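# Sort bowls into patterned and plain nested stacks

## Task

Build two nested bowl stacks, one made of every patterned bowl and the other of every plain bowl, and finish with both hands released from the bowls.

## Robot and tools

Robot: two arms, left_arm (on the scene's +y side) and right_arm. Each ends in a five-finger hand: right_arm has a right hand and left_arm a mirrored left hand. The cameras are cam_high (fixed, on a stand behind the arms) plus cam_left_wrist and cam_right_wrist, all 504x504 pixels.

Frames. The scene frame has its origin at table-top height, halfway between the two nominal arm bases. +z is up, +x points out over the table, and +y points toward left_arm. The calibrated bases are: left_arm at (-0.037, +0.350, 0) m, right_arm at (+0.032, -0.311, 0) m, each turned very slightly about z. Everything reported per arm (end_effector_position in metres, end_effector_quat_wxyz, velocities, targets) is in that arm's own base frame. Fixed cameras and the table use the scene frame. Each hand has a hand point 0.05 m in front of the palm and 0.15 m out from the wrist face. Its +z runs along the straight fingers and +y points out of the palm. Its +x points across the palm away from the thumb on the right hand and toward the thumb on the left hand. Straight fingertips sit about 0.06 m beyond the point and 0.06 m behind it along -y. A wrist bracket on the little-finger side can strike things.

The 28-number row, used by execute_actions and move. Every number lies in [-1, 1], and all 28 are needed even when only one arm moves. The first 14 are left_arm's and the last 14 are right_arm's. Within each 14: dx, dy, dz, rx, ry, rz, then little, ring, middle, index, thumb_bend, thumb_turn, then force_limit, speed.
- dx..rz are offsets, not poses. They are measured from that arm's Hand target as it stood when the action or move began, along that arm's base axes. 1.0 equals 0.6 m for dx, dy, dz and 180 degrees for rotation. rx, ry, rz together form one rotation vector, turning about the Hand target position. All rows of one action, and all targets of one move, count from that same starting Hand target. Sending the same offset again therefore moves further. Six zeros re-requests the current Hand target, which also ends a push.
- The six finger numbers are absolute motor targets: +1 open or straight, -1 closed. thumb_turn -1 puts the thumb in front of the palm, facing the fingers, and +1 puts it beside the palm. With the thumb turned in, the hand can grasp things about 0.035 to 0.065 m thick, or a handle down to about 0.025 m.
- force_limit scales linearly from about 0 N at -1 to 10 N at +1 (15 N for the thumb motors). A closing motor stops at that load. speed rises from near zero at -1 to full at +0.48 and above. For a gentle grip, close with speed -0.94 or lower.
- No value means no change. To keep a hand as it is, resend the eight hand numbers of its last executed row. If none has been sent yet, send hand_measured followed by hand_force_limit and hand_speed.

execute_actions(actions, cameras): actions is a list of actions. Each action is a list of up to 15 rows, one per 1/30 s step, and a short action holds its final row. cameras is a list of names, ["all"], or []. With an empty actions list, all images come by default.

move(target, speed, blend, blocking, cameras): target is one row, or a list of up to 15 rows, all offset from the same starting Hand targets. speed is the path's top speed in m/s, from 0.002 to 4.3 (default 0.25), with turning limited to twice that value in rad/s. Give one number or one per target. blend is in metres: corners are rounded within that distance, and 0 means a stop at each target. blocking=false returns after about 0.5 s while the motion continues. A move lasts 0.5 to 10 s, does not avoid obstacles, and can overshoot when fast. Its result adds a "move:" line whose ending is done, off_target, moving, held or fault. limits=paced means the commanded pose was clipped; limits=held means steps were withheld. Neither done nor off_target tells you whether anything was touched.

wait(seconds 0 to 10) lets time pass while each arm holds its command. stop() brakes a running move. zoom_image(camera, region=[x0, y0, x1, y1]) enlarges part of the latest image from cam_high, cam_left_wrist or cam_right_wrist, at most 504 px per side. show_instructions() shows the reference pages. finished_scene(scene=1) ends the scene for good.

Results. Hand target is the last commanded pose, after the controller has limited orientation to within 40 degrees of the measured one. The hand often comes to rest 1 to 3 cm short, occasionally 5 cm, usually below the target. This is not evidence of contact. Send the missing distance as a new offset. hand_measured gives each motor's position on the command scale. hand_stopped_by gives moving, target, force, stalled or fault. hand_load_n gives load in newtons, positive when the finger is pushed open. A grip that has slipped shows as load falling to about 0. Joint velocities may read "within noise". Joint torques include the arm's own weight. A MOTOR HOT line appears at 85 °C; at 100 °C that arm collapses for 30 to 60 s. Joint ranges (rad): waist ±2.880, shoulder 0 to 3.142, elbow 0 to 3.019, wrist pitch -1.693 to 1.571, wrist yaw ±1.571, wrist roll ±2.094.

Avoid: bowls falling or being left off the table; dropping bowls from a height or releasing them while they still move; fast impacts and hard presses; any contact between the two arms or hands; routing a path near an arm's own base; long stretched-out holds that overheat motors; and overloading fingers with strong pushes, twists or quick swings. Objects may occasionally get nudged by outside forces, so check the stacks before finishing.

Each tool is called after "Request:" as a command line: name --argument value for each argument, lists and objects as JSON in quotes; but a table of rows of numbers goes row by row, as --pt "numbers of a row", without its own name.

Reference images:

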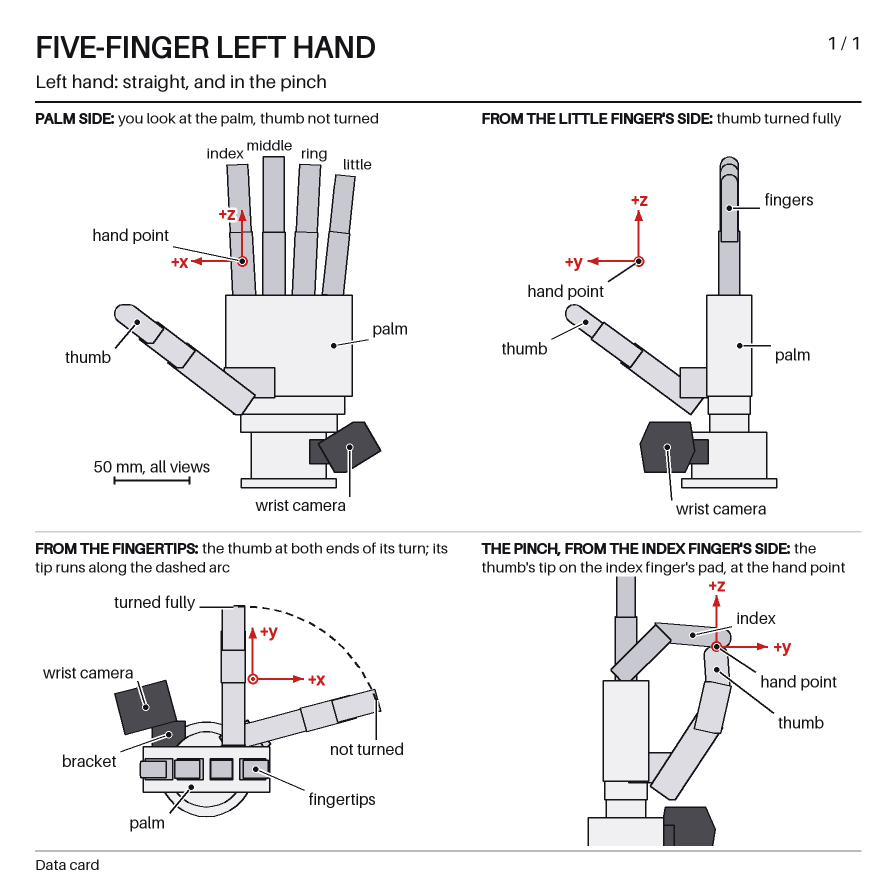

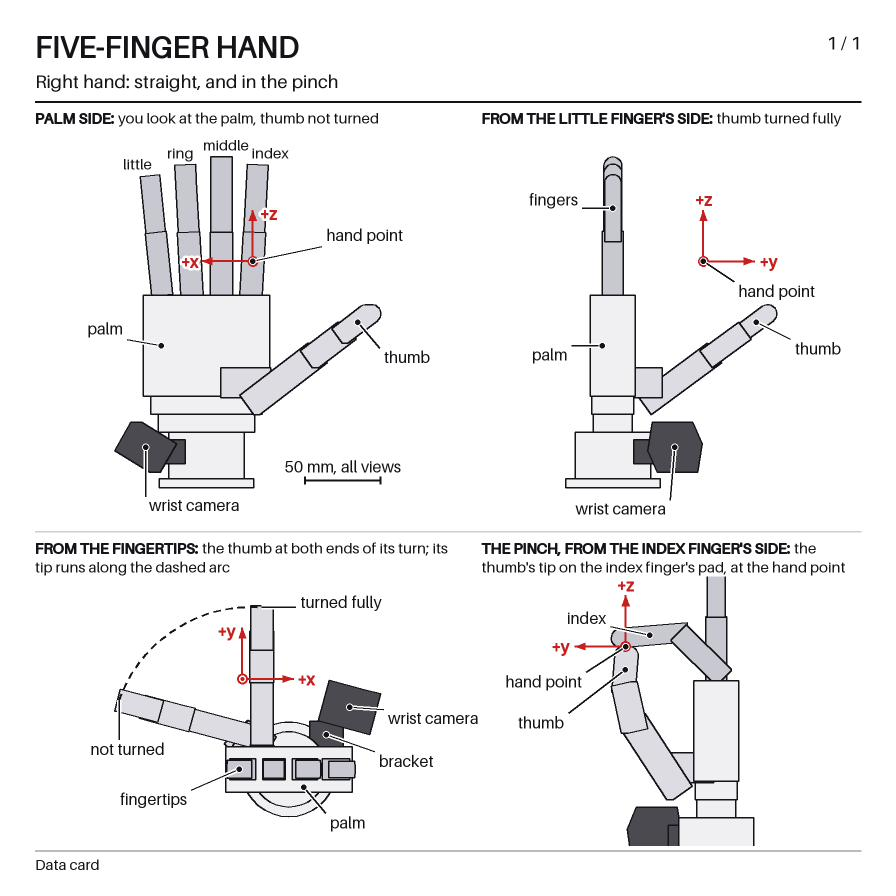

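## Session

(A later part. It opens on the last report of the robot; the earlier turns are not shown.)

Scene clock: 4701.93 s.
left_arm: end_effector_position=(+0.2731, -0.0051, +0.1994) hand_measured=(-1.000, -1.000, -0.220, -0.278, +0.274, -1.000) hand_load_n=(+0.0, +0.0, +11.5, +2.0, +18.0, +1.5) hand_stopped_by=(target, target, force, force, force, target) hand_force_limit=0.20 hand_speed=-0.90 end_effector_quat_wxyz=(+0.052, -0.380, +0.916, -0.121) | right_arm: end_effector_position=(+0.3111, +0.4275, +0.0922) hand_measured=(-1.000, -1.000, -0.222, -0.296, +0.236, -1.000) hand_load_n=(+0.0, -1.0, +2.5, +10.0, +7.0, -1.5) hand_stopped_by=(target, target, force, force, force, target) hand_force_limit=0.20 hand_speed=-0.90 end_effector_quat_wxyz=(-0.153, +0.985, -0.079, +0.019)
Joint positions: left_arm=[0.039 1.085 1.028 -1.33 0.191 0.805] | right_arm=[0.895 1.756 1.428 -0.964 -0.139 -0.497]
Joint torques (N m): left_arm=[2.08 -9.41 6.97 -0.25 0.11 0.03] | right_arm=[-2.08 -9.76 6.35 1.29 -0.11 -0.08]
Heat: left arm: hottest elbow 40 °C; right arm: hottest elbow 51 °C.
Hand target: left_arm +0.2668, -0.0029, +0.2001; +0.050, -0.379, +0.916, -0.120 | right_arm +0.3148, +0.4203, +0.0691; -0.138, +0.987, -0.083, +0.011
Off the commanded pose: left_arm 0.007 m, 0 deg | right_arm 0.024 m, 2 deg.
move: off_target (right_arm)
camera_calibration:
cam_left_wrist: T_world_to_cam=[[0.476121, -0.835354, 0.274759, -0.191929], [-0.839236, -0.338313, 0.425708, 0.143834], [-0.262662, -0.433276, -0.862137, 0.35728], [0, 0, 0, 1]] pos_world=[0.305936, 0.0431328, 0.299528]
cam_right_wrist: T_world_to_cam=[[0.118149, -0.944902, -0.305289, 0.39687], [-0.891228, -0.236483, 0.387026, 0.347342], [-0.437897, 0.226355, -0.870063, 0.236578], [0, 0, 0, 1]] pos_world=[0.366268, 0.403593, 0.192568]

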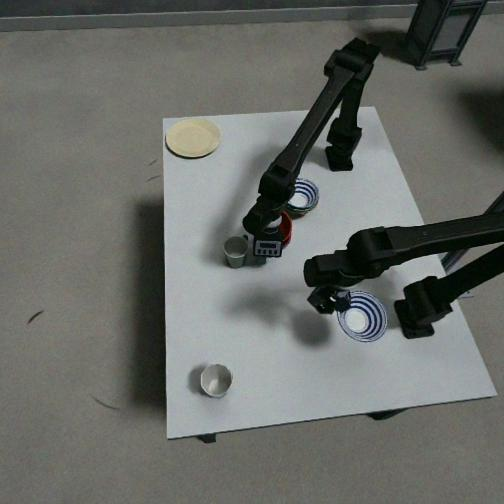

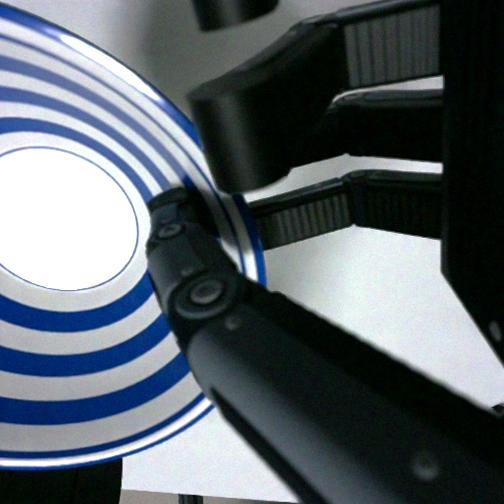

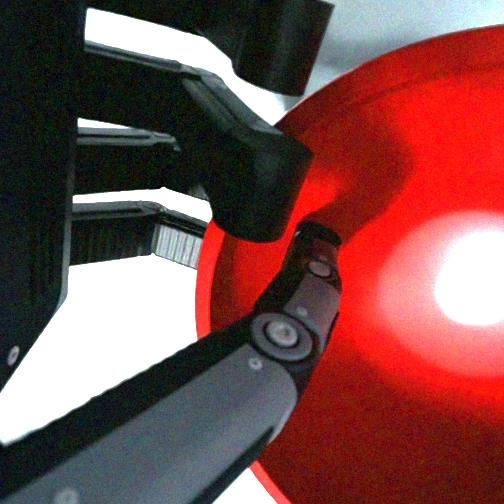

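Request:
move --target '[0,0,0,0,0,0,-1,-1,-0.6,-0.6,-0.2,-1,0.2,-0.9, 0,0.015,0.092,0,0,0,-1,-1,-0.6,-0.6,-0.2,-1,0.2,-0.9]' --speed 0.08 --cameras '["all"]'

Request:
zoom_image --camera "cam_high" --region '[255, 185, 315, 255]'

Request:
zoom_image --camera "cam_right_wrist" --region '[150, 0, 504, 354]'

Request:
zoom_image --camera "cam_right_wrist" --region '[180, 180, 504, 504]'

Scene clock: 4917.47 s.
left_arm: end_effector_position=(+0.2731, -0.0051, +0.1994) hand_measured=(-1.000, -1.000, -0.220, -0.278, +0.274, -1.000) hand_load_n=(+0.0, +0.0, +11.0, +2.5, +18.0, +1.0) hand_stopped_by=(target, target, force, force, force, target) hand_force_limit=0.20 hand_speed=-0.90 end_effector_quat_wxyz=(+0.052, -0.380, +0.916, -0.121) | right_arm: end_effector_position=(+0.3015, +0.4152, +0.1066) hand_measured=(-1.000, -1.000, -0.222, -0.296, +0.236, -1.000) hand_load_n=(+0.0, +0.0, +5.5, +9.0, +9.0, -1.5) hand_stopped_by=(target, target, force, force, force, target) hand_force_limit=0.20 hand_speed=-0.90 end_effector_quat_wxyz=(-0.123, +0.989, -0.082, -0.001)
Joint positions: left_arm=[0.039 1.085 1.028 -1.33 0.191 0.805] | right_arm=[0.895 1.756 1.467 -1.077 -0.138 -0.497]
Joint torques (N m): left_arm=[2.14 -9.58 6.97 -0.24 0.12 0.03] | right_arm=[-1.26 -11.81 11.86 0.08 -0.04 0.04]
Heat: left arm: hottest elbow 40 °C; right arm: hottest elbow 46 °C.
Hand target: left_arm +0.2668, -0.0029, +0.2001; +0.050, -0.379, +0.916, -0.120 | right_arm +0.3148, +0.4293, +0.1244; -0.138, +0.987, -0.083, +0.011
Off the commanded pose: left_arm 0.007 m, 0 deg | right_arm 0.026 m, 2 deg.
move: off_target (right_arm)
camera_calibration:
cam_left_wrist: T_world_to_cam=[[0.476121, -0.835354, 0.274759, -0.191929], [-0.839236, -0.338313, 0.425708, 0.143834], [-0.262662, -0.433276, -0.862137, 0.35728], [0, 0, 0, 1]] pos_world=[0.305936, 0.0431328, 0.299528]
cam_right_wrist: T_world_to_cam=[[0.105287, -0.961218, -0.254901, 0.395961], [-0.872591, -0.212242, 0.439929, 0.308949], [-0.476968, 0.176105, -0.861097, 0.279476], [0, 0, 0, 1]] pos_world=[0.361197, 0.396959, 0.205671]

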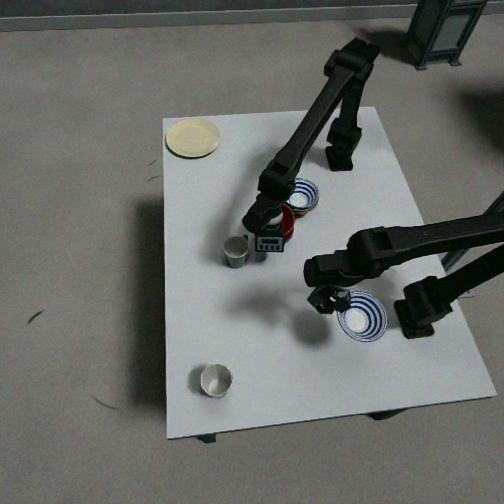

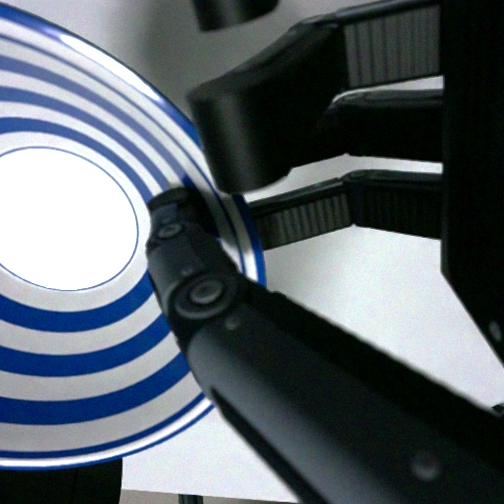

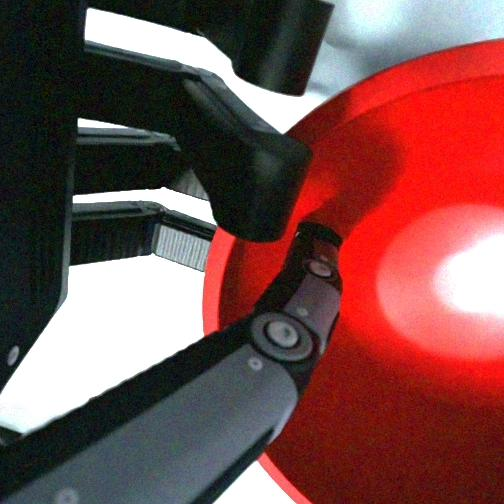

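Scaled by 7.200 from the camera's 504x504 image, which has a finer 720x720 frame.

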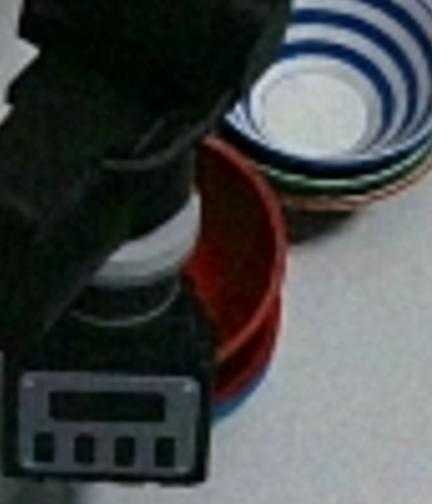

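Scaled by 1.424 from the camera's 504x504 image, which has a finer 720x720 frame.

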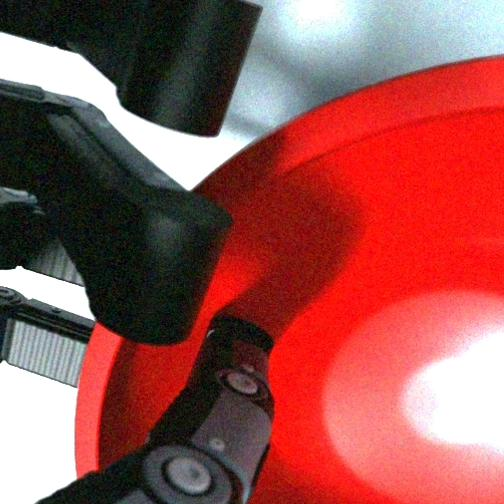

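Scaled by 1.556 from the camera's 504x504 image, which has a finer 720x720 frame.

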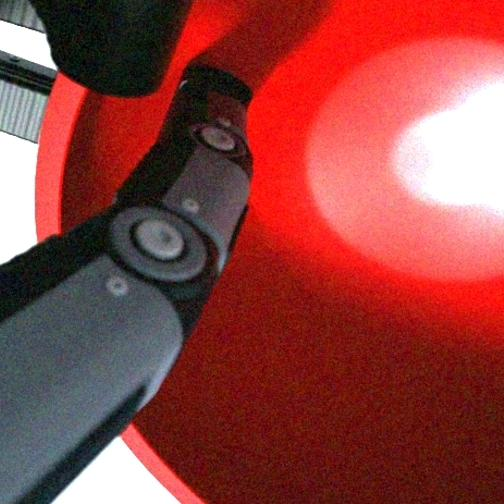

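Request:
move --target '[0,0,0,0,0,0,-1,-1,-0.6,-0.6,-0.2,-1,0.2,-0.9, 0,0,0.033,0.063,-0.055,0,-1,-1,-0.6,-0.6,-0.2,-1,0.2,-0.9]' --speed 0.1 --cameras '["all"]'

Request:
zoom_image --camera "cam_high" --region '[255, 185, 315, 255]'

Request:
zoom_image --camera "cam_right_wrist" --region '[150, 0, 504, 354]'

Request:
zoom_image --camera "cam_right_wrist" --region '[150, 150, 504, 504]'

Scene clock: 5049.67 s.
left_arm: end_effector_position=(+0.2731, -0.0051, +0.1994) hand_measured=(-1.000, -1.000, -0.220, -0.278, +0.274, -1.000) hand_load_n=(+0.0, +0.0, +11.5, +2.0, +18.0, +1.0) hand_stopped_by=(target, target, force, force, force, target) hand_force_limit=0.20 hand_speed=-0.90 end_effector_quat_wxyz=(+0.052, -0.380, +0.916, -0.121) | right_arm: end_effector_position=(+0.3140, +0.4272, +0.1327) hand_measured=(-1.000, -1.000, -0.222, -0.296, +0.236, -1.000) hand_load_n=(+0.0, +0.0, +5.0, +9.0, +9.0, -1.0) hand_stopped_by=(target, target, force, force, force, target) hand_force_limit=0.20 hand_speed=-0.90 end_effector_quat_wxyz=(-0.228, +0.968, -0.072, +0.078)
Joint positions: left_arm=[0.039 1.085 1.028 -1.33 0.191 0.805] | right_arm=[0.895 1.603 1.323 -0.821 -0.127 -0.497]
Joint torques (N m): left_arm=[2.08 -9.23 6.9 -0.24 0.1 0.03] | right_arm=[-0.67 -12.98 7.53 1.74 -0.01 0.06]
Heat: left arm: hottest elbow 40 °C; right arm: hottest elbow 56 °C.
Hand target: left_arm +0.2668, -0.0029, +0.2001; +0.050, -0.379, +0.916, -0.120 | right_arm +0.3149, +0.4294, +0.1442; -0.242, +0.964, -0.072, +0.088
Off the commanded pose: left_arm 0.007 m, 0 deg | right_arm 0.012 m, 2 deg.
move: off_target (right_arm)
camera_calibration:
cam_left_wrist: T_world_to_cam=[[0.476121, -0.835354, 0.274759, -0.191929], [-0.839236, -0.338313, 0.425708, 0.143834], [-0.262662, -0.433276, -0.862137, 0.35728], [0, 0, 0, 1]] pos_world=[0.305936, 0.0431328, 0.299528]
cam_right_wrist: T_world_to_cam=[[0.1608, -0.893891, -0.418452, 0.388463], [-0.93254, -0.276468, 0.232236, 0.384739], [-0.323283, 0.352879, -0.878046, 0.184279], [0, 0, 0, 1]] pos_world=[0.355894, 0.388583, 0.235007]

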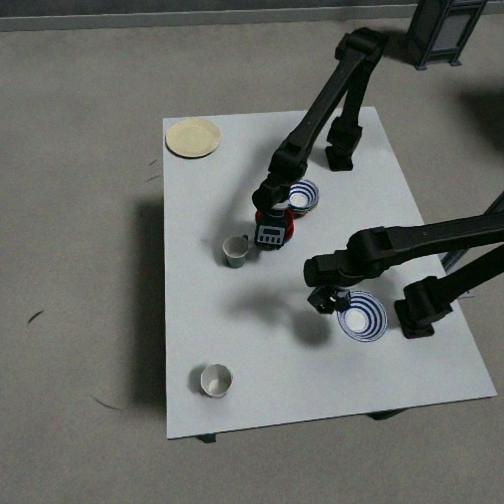

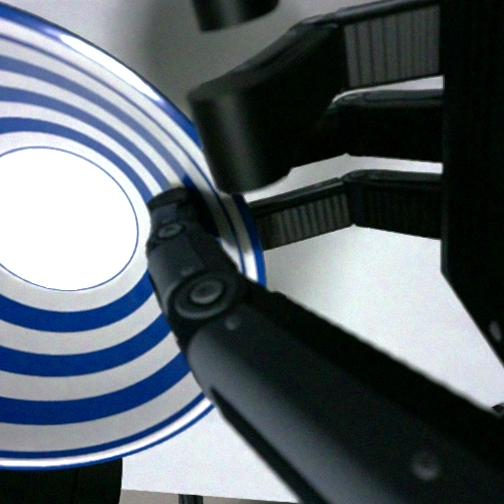

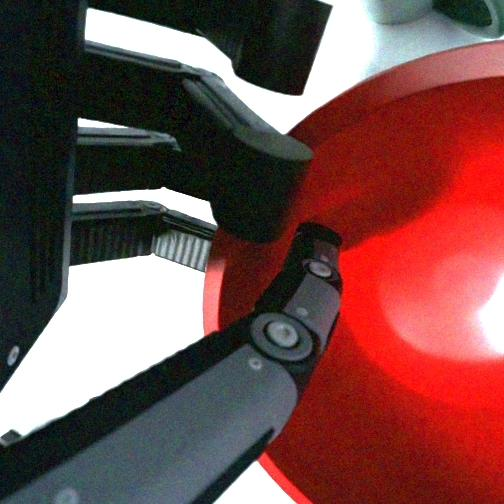

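Scaled by 7.200 from the camera's 504x504 image, which has a finer 720x720 frame.

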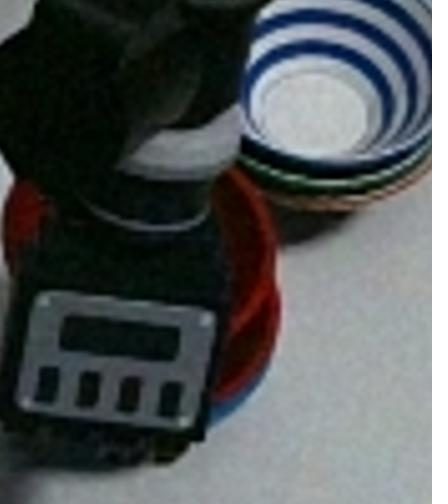

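Scaled by 1.424 from the camera's 504x504 image, which has a finer 720x720 frame.

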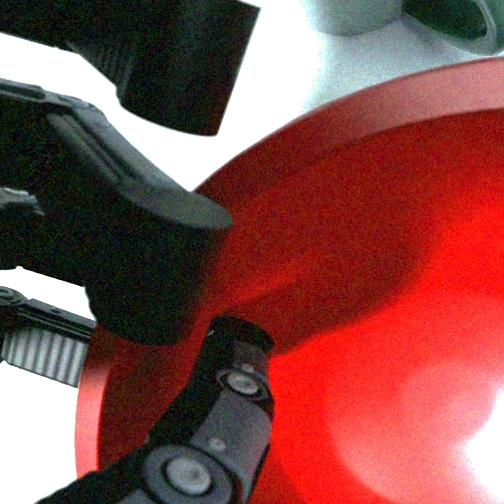

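Scaled by 1.424 from the camera's 504x504 image, which has a finer 720x720 frame.

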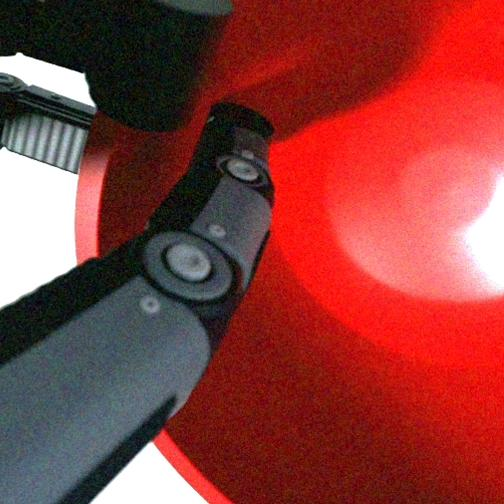

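Request:
zoom_image --camera "cam_high" --region '[252, 203, 300, 251]'

Scaled by 10.500 from the camera's 504x504 image, which has a finer 720x720 frame.

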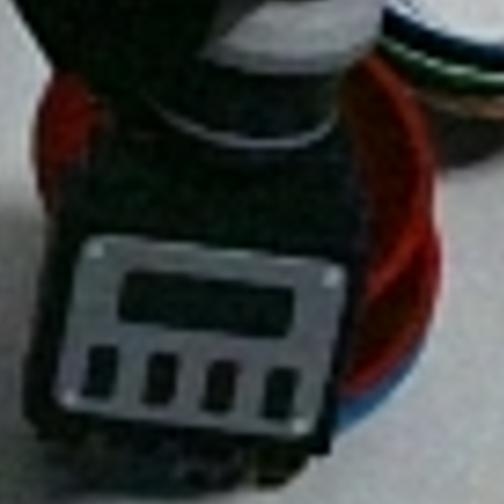

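Request:
move --target '[0,0,0,0,0,0,-1,-1,-0.6,-0.6,-0.2,-1,0.2,-0.9, -0.0215,-0.035,-0.020,0,0,0,-1,-1,-0.6,-0.6,-0.2,-1,0.2,-0.9]' --speed 0.08 --cameras '["all"]'

Request:
zoom_image --camera "cam_high" --region '[252, 198, 300, 246]'

Scene clock: 5127.37 s.
left_arm: end_effector_position=(+0.2731, -0.0051, +0.1994) hand_measured=(-1.000, -1.000, -0.220, -0.278, +0.274, -1.000) hand_load_n=(+0.0, +0.0, +11.0, +2.5, +18.0, +1.0) hand_stopped_by=(target, target, force, force, force, target) hand_force_limit=0.20 hand_speed=-0.90 end_effector_quat_wxyz=(+0.052, -0.380, +0.916, -0.121) | right_arm: end_effector_position=(+0.2978, +0.4071, +0.1195) hand_measured=(-1.000, -1.000, -0.222, -0.296, +0.236, -1.000) hand_load_n=(+0.0, +0.0, +5.5, +9.5, +9.0, -1.0) hand_stopped_by=(target, target, force, force, force, target) hand_force_limit=0.20 hand_speed=-0.90 end_effector_quat_wxyz=(-0.226, +0.969, -0.072, +0.076)
Joint positions: left_arm=[0.039 1.085 1.028 -1.33 0.191 0.805] | right_arm=[0.895 1.552 1.227 -0.78 -0.127 -0.497]
Joint torques (N m): left_arm=[2.02 -9.41 6.95 -0.18 0.11 0.02] | right_arm=[-1.44 -11.63 7.54 1.73 -0.11 -0.03]
Heat: left arm: hottest elbow 39 °C; right arm: hottest elbow 49 °C.
Hand target: left_arm +0.2668, -0.0029, +0.2001; +0.050, -0.379, +0.916, -0.120 | right_arm +0.3020, +0.4083, +0.1321; -0.242, +0.964, -0.072, +0.088
Off the commanded pose: left_arm 0.007 m, 0 deg | right_arm 0.013 m, 2 deg.
move: off_target (right_arm)
camera_calibration:
cam_left_wrist: T_world_to_cam=[[0.476121, -0.835354, 0.274759, -0.191929], [-0.839236, -0.338313, 0.425708, 0.143834], [-0.262662, -0.433276, -0.862137, 0.35728], [0, 0, 0, 1]] pos_world=[0.305936, 0.0431328, 0.299528]
cam_right_wrist: T_world_to_cam=[[0.159518, -0.895518, -0.415453, 0.368161], [-0.931828, -0.275546, 0.236158, 0.366155], [-0.32596, 0.349459, -0.878424, 0.176825], [0, 0, 0, 1]] pos_world=[0.340103, 0.368794, 0.221811]

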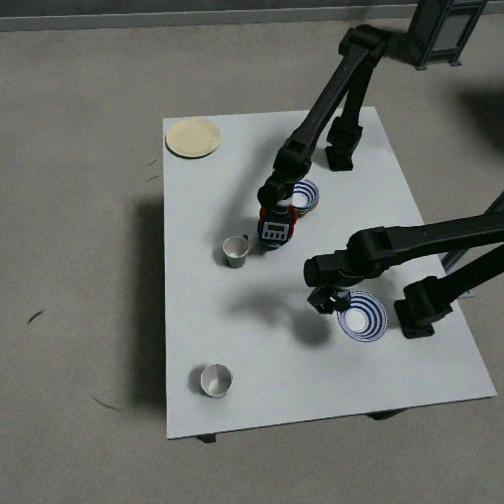

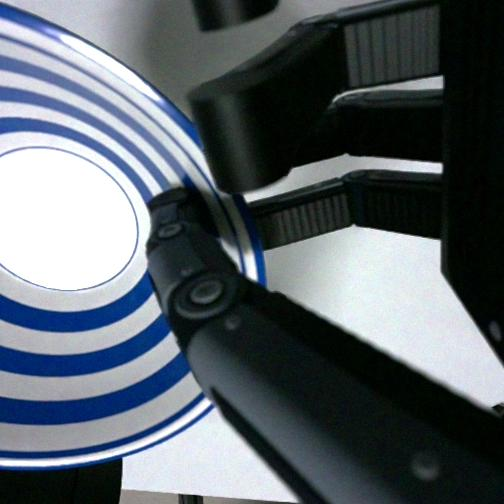

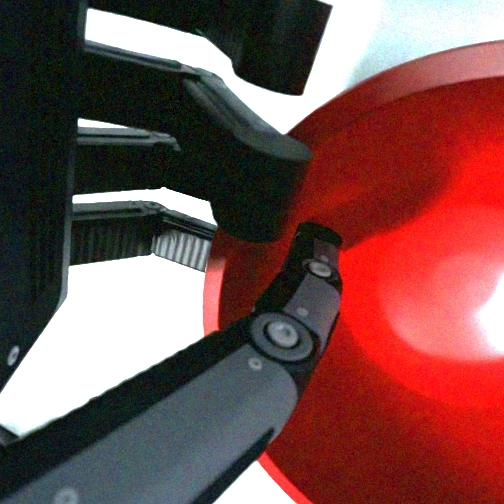

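Scaled by 10.500 from the camera's 504x504 image, which has a finer 720x720 frame.

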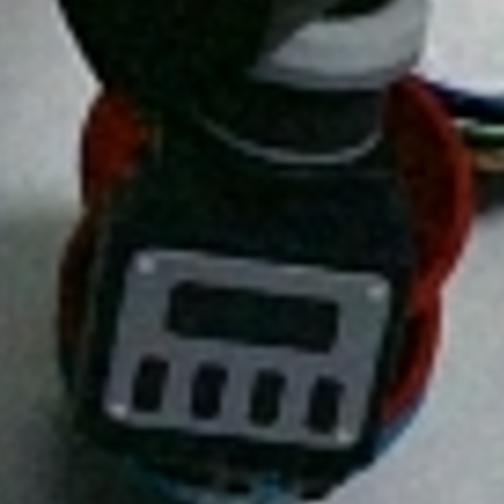

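Request:
move --target '[0,0,0,0,0,0,-1,-1,-0.6,-0.6,-0.2,-1,0.2,-0.9, 0.002,0,-0.048,0,0,0,-1,-1,-0.6,-0.6,-0.2,-1,0.2,-0.9]' --speed 0.06 --cameras '["all"]'

Request:
zoom_image --camera "cam_high" --region '[252, 198, 300, 246]'

Scene clock: 5152.00 s.
left_arm: end_effector_position=(+0.2731, -0.0051, +0.1994) hand_measured=(-1.000, -1.000, -0.220, -0.278, +0.274, -1.000) hand_load_n=(+0.0, +0.5, +11.5, +2.5, +18.0, +1.5) hand_stopped_by=(target, target, force, force, force, target) hand_force_limit=0.20 hand_speed=-0.90 end_effector_quat_wxyz=(+0.052, -0.380, +0.916, -0.121) | right_arm: end_effector_position=(+0.2985, +0.4080, +0.1041) hand_measured=(-1.000, -1.000, -0.222, -0.296, +0.236, -1.000) hand_load_n=(+0.0, +0.0, +5.0, +9.0, +9.0, -1.0) hand_stopped_by=(target, target, force, force, force, target) hand_force_limit=0.20 hand_speed=-0.90 end_effector_quat_wxyz=(-0.237, +0.965, -0.071, +0.084)
Joint positions: left_arm=[0.039 1.085 1.028 -1.33 0.191 0.805] | right_arm=[0.895 1.552 1.179 -0.705 -0.127 -0.497]
Joint torques (N m): left_arm=[2.08 -9.41 6.91 -0.24 0.11 0.04] | right_arm=[-1.55 -9.64 7.42 1.84 -0.16 -0.05]
Heat: left arm: hottest elbow 39 °C; right arm: hottest elbow 48 °C.
Hand target: left_arm +0.2668, -0.0029, +0.2001; +0.050, -0.379, +0.916, -0.120 | right_arm +0.3032, +0.4084, +0.1033; -0.242, +0.964, -0.072, +0.088
Off the commanded pose: left_arm 0.007 m, 0 deg | right_arm 0.005 m, 1 deg.
move: done
camera_calibration:
cam_left_wrist: T_world_to_cam=[[0.476121, -0.835354, 0.274759, -0.191929], [-0.839236, -0.338313, 0.425708, 0.143834], [-0.262662, -0.433276, -0.862137, 0.35728], [0, 0, 0, 1]] pos_world=[0.305936, 0.0431328, 0.299528]
cam_right_wrist: T_world_to_cam=[[0.166827, -0.886425, -0.431763, 0.358297], [-0.93569, -0.280404, 0.214144, 0.376132], [-0.310891, 0.368271, -0.876198, 0.150809], [0, 0, 0, 1]] pos_world=[0.339055, 0.367534, 0.206291]

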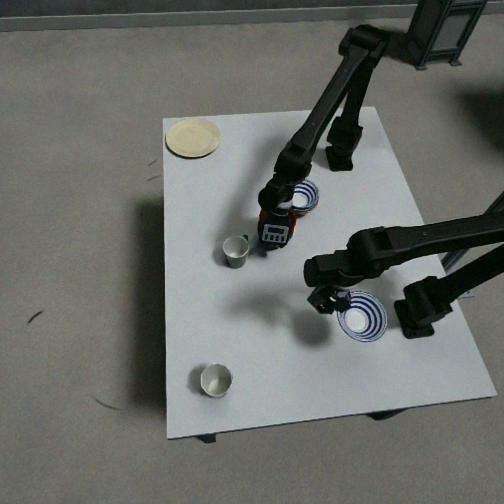

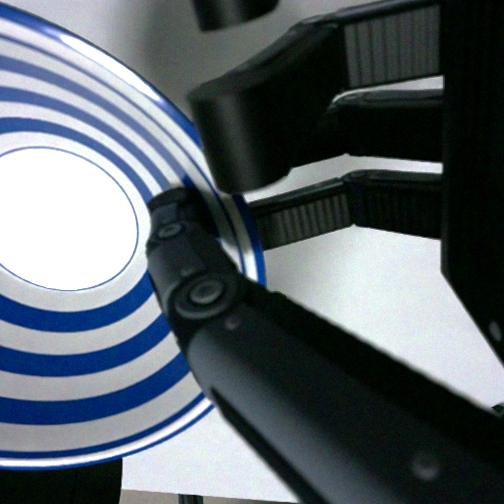

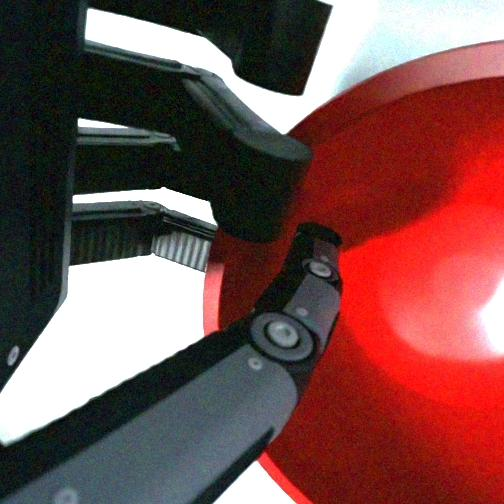

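Scaled by 10.500 from the camera's 504x504 image, which has a finer 720x720 frame.

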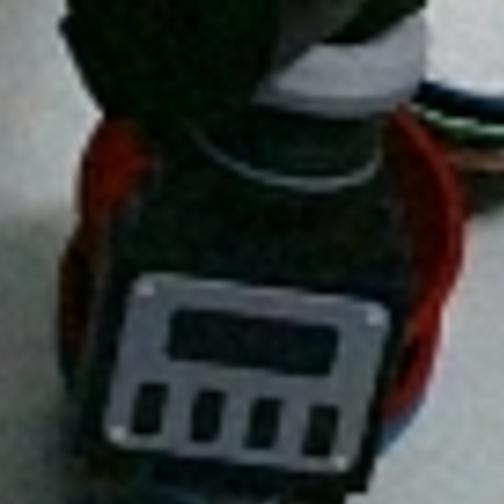

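Request:
move --target '[0,0,0,0,0,0,-1,-1,-0.6,-0.6,-0.2,-1,0.2,-0.9, 0,0.003,-0.025,0,0,0,-1,-1,-0.6,-0.6,-0.2,-1,0.2,-0.9]' --speed 0.05 --cameras '["all"]'

Request:
zoom_image --camera "cam_high" --region '[252, 198, 300, 246]'

Scene clock: 5168.70 s.
left_arm: end_effector_position=(+0.2731, -0.0051, +0.1994) hand_measured=(-1.000, -1.000, -0.220, -0.278, +0.274, -1.000) hand_load_n=(+0.0, +0.0, +11.0, +2.5, +18.0, +1.5) hand_stopped_by=(target, target, force, force, force, target) hand_force_limit=0.20 hand_speed=-0.90 end_effector_quat_wxyz=(+0.052, -0.380, +0.916, -0.121) | right_arm: end_effector_position=(+0.3004, +0.4103, +0.0992) hand_measured=(-1.000, -1.000, -0.222, -0.296, +0.236, -1.000) hand_load_n=(+0.0, +0.0, +5.0, +9.5, +9.0, -1.0) hand_stopped_by=(target, target, force, force, force, target) hand_force_limit=0.20 hand_speed=-0.90 end_effector_quat_wxyz=(-0.245, +0.963, -0.070, +0.089)
Joint positions: left_arm=[0.039 1.085 1.028 -1.33 0.191 0.805] | right_arm=[0.895 1.552 1.161 -0.667 -0.127 -0.497]
Joint torques (N m): left_arm=[2.14 -9.52 6.87 -0.27 0.11 0.04] | right_arm=[-1.49 -8.35 7.1 1.78 -0.11 -0.02]
Heat: left arm: hottest elbow 39 °C; right arm: hottest elbow 49 °C.
Hand target: left_arm +0.2668, -0.0029, +0.2001; +0.050, -0.379, +0.916, -0.120 | right_arm +0.3031, +0.4101, +0.0883; -0.242, +0.964, -0.072, +0.088
Off the commanded pose: left_arm 0.007 m, 0 deg | right_arm 0.011 m, 0 deg.
move: off_target (right_arm)
camera_calibration:
cam_left_wrist: T_world_to_cam=[[0.476121, -0.835354, 0.274759, -0.191929], [-0.839236, -0.338313, 0.425708, 0.143834], [-0.262662, -0.433276, -0.862137, 0.35728], [0, 0, 0, 1]] pos_world=[0.305936, 0.0431328, 0.299528]
cam_right_wrist: T_world_to_cam=[[0.172437, -0.879403, -0.443752, 0.354513], [-0.938358, -0.283669, 0.197524, 0.383297], [-0.299582, 0.382338, -0.87411, 0.13679], [0, 0, 0, 1]] pos_world=[0.339519, 0.368189, 0.201175]

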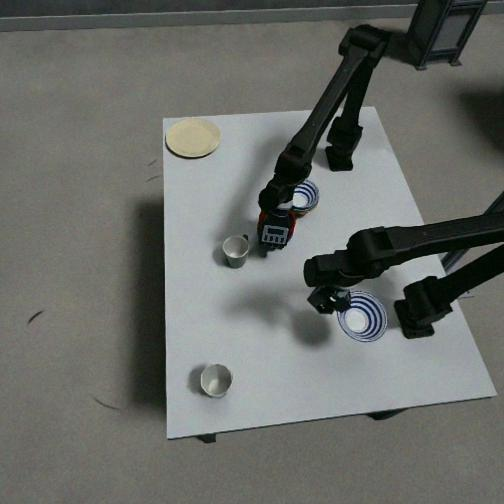

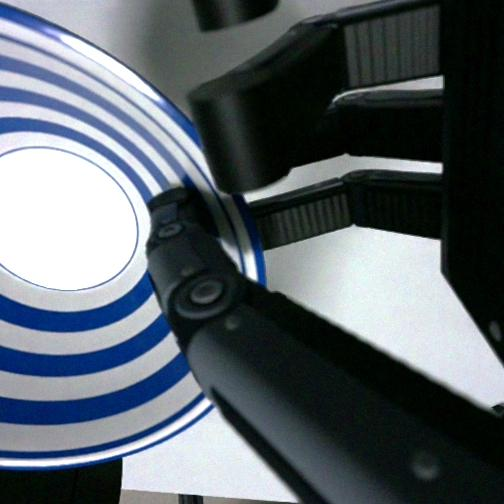

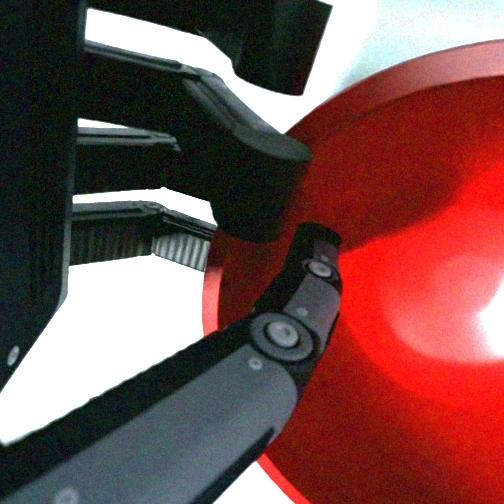

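Scaled by 10.500 from the camera's 504x504 image, which has a finer 720x720 frame.

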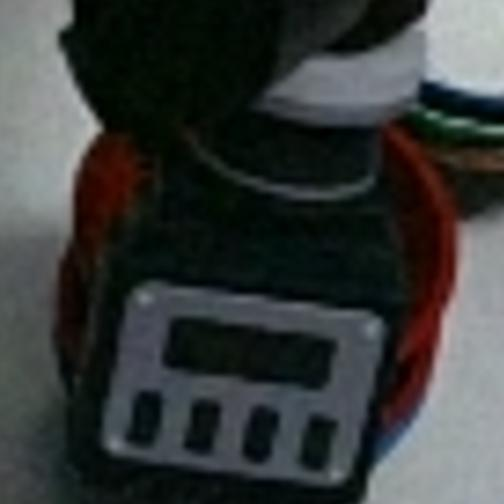

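Request:
move --target '[0,0,0,0,0,0,-1,-1,-0.6,-0.6,-0.2,-1,0.2,-0.9, 0,0,-0.022,0,0,0,-1,-1,-0.6,-0.6,-0.2,-1,0.2,-0.9]' --speed 0.05 --cameras '["all"]'

Request:
zoom_image --camera "cam_high" --region '[252, 198, 300, 246]'

Scene clock: 5178.53 s.
left_arm: end_effector_position=(+0.2731, -0.0051, +0.1994) hand_measured=(-1.000, -1.000, -0.220, -0.278, +0.274, -1.000) hand_load_n=(+0.0, +0.0, +11.5, +2.5, +18.0, +1.5) hand_stopped_by=(target, target, force, force, force, target) hand_force_limit=0.20 hand_speed=-0.90 end_effector_quat_wxyz=(+0.052, -0.380, +0.916, -0.121) | right_arm: end_effector_position=(+0.3033, +0.4139, +0.0962) hand_measured=(-1.000, -1.000, -0.222, -0.296, +0.236, -1.000) hand_load_n=(+0.0, -1.0, +2.5, +9.5, +7.5, -1.5) hand_stopped_by=(target, target, force, force, force, target) hand_force_limit=0.20 hand_speed=-0.90 end_effector_quat_wxyz=(-0.254, +0.960, -0.069, +0.096)
Joint positions: left_arm=[0.039 1.085 1.028 -1.33 0.191 0.805] | right_arm=[0.895 1.553 1.149 -0.63 -0.127 -0.497]
Joint torques (N m): left_arm=[2.2 -9.17 6.94 -0.24 0.12 0.04] | right_arm=[-1.26 -7.53 6.48 1.81 -0.12 -0.02]
Heat: left arm: hottest elbow 39 °C; right arm: hottest elbow 49 °C.
Hand target: left_arm +0.2668, -0.0029, +0.2001; +0.050, -0.379, +0.916, -0.120 | right_arm +0.3031, +0.4101, +0.0751; -0.242, +0.964, -0.072, +0.088
Off the commanded pose: left_arm 0.007 m, 0 deg | right_arm 0.021 m, 2 deg.
move: off_target (right_arm)
camera_calibration:
cam_left_wrist: T_world_to_cam=[[0.476121, -0.835354, 0.274759, -0.191929], [-0.839236, -0.338313, 0.425708, 0.143834], [-0.262662, -0.433276, -0.862137, 0.35728], [0, 0, 0, 1]] pos_world=[0.305936, 0.0431328, 0.299528]
cam_right_wrist: T_world_to_cam=[[0.17918, -0.871074, -0.457302, 0.351673], [-0.941117, -0.287215, 0.178342, 0.391848], [-0.286693, 0.398419, -0.871246, 0.122833], [0, 0, 0, 1]] pos_world=[0.340978, 0.369938, 0.197955]

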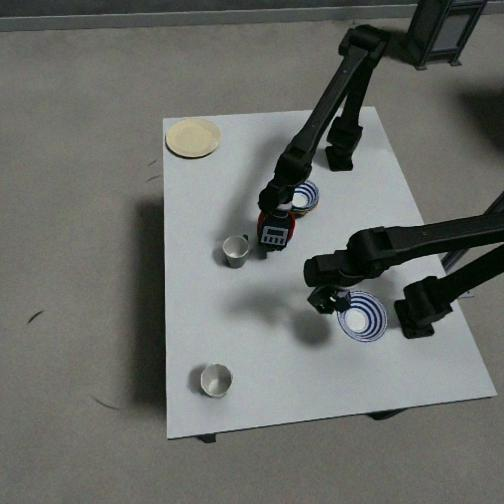

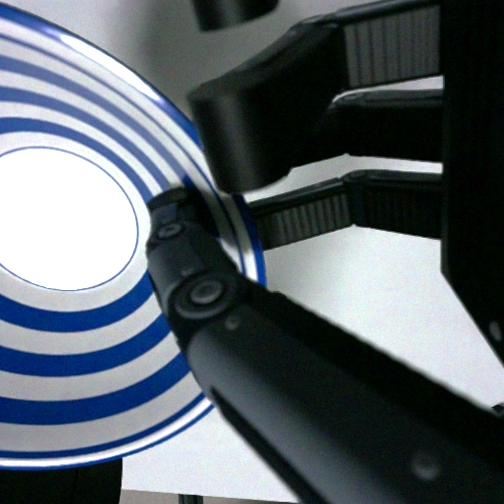

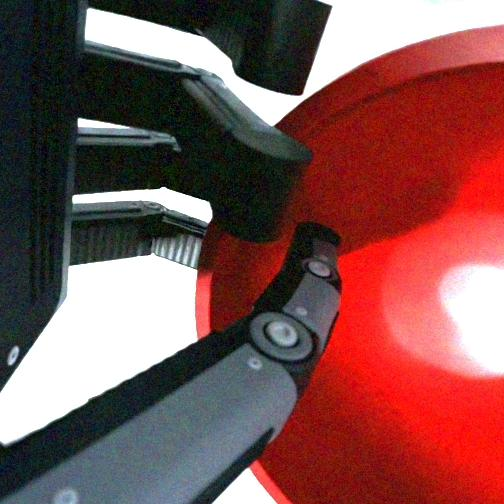

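Scaled by 10.500 from the camera's 504x504 image, which has a finer 720x720 frame.

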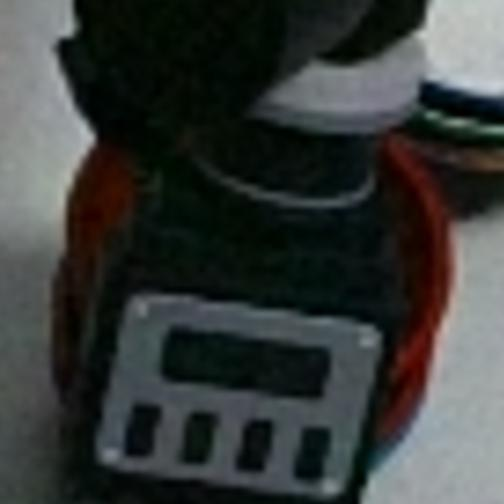

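Request:
zoom_image --camera "cam_high" --region '[254, 208, 280, 248]'

Request:
zoom_image --camera "cam_high" --region '[276, 208, 302, 248]'

Scaled by 12.600 from the camera's 504x504 image, which has a finer 720x720 frame.

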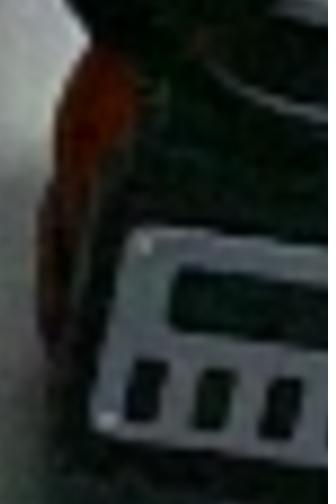

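Scaled by 12.600 from the camera's 504x504 image, which has a finer 720x720 frame.

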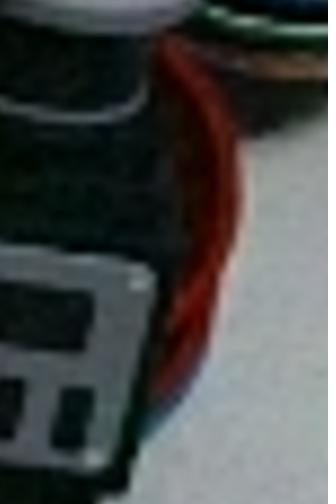

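Request:
move --target '[0,0,0,0,0,0,-1,-1,-0.6,-0.6,-0.2,-1,0.2,-0.9, 0,0.02,0.0,0.03,0,0,-1,-1,-0.6,-0.6,-0.2,-1,0.2,-0.9]' --speed 0.05 --cameras '["all"]'

Request:
zoom_image --camera "cam_high" --region '[254, 208, 280, 248]'

Request:
zoom_image --camera "cam_high" --region '[276, 208, 302, 248]'

Scene clock: 5293.43 s.
left_arm: end_effector_position=(+0.2731, -0.0051, +0.1994) hand_measured=(-1.000, -1.000, -0.220, -0.278, +0.274, -1.000) hand_load_n=(+0.0, +0.0, +11.5, +2.5, +18.0, +1.5) hand_stopped_by=(target, target, force, force, force, target) hand_force_limit=0.20 hand_speed=-0.90 end_effector_quat_wxyz=(+0.052, -0.380, +0.916, -0.121) | right_arm: end_effector_position=(+0.3008, +0.4290, +0.0899) hand_measured=(-1.000, -1.000, -0.222, -0.296, +0.236, -1.000) hand_load_n=(+0.0, +0.0, +1.0, +11.5, +5.0, -2.0) hand_stopped_by=(target, target, force, force, force, target) hand_force_limit=0.20 hand_speed=-0.90 end_effector_quat_wxyz=(-0.295, +0.949, -0.065, +0.090)
Joint positions: left_arm=[0.039 1.085 1.028 -1.33 0.191 0.805] | right_arm=[0.895 1.553 1.11 -0.525 -0.181 -0.483]
Joint torques (N m): left_arm=[2.32 -9.52 6.97 -0.21 0.12 0.04] | right_arm=[-2.08 -8.41 6.32 1.83 -0.23 0.08]
Heat: left arm: hottest elbow 39 °C; right arm: hottest elbow 45 °C.
Hand target: left_arm +0.2668, -0.0029, +0.2001; +0.050, -0.379, +0.916, -0.120 | right_arm +0.3031, +0.4222, +0.0752; -0.287, +0.951, -0.076, +0.084
Off the commanded pose: left_arm 0.007 m, 0 deg | right_arm 0.016 m, 2 deg.
move: off_target (right_arm)
camera_calibration:
cam_left_wrist: T_world_to_cam=[[0.476121, -0.835354, 0.274759, -0.191929], [-0.839236, -0.338313, 0.425708, 0.143834], [-0.262662, -0.433276, -0.862137, 0.35728], [0, 0, 0, 1]] pos_world=[0.305936, 0.0431328, 0.299528]
cam_right_wrist: T_world_to_cam=[[0.192538, -0.826922, -0.528326, 0.345851], [-0.93571, -0.316895, 0.154995, 0.408212], [-0.295593, 0.464518, -0.834774, 0.0816455], [0, 0, 0, 1]] pos_world=[0.339513, 0.377427, 0.187607]

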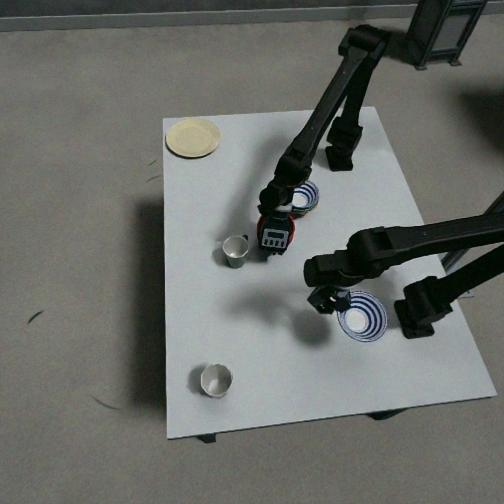

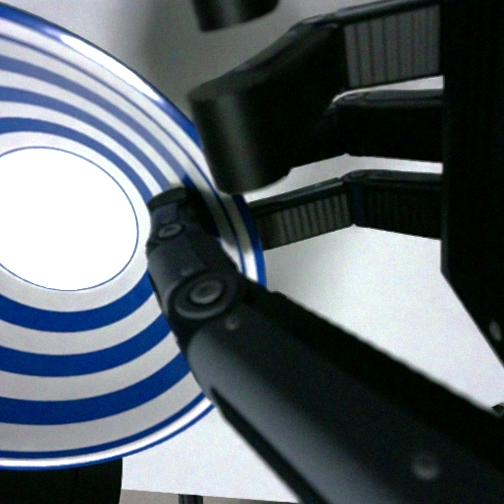

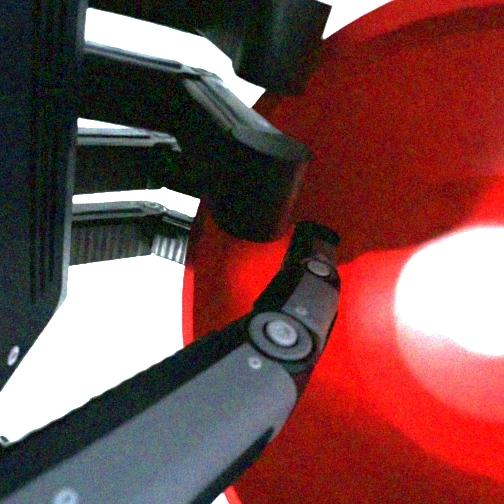

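Scaled by 12.600 from the camera's 504x504 image, which has a finer 720x720 frame.

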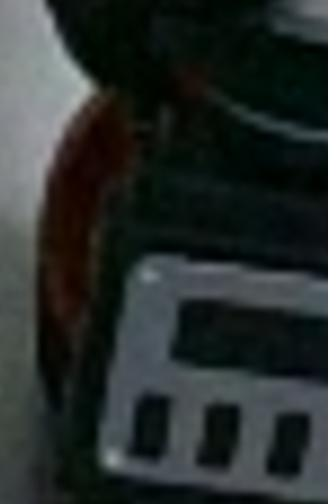

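Scaled by 12.600 from the camera's 504x504 image, which has a finer 720x720 frame.

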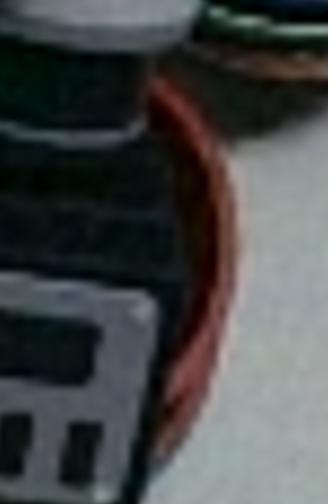

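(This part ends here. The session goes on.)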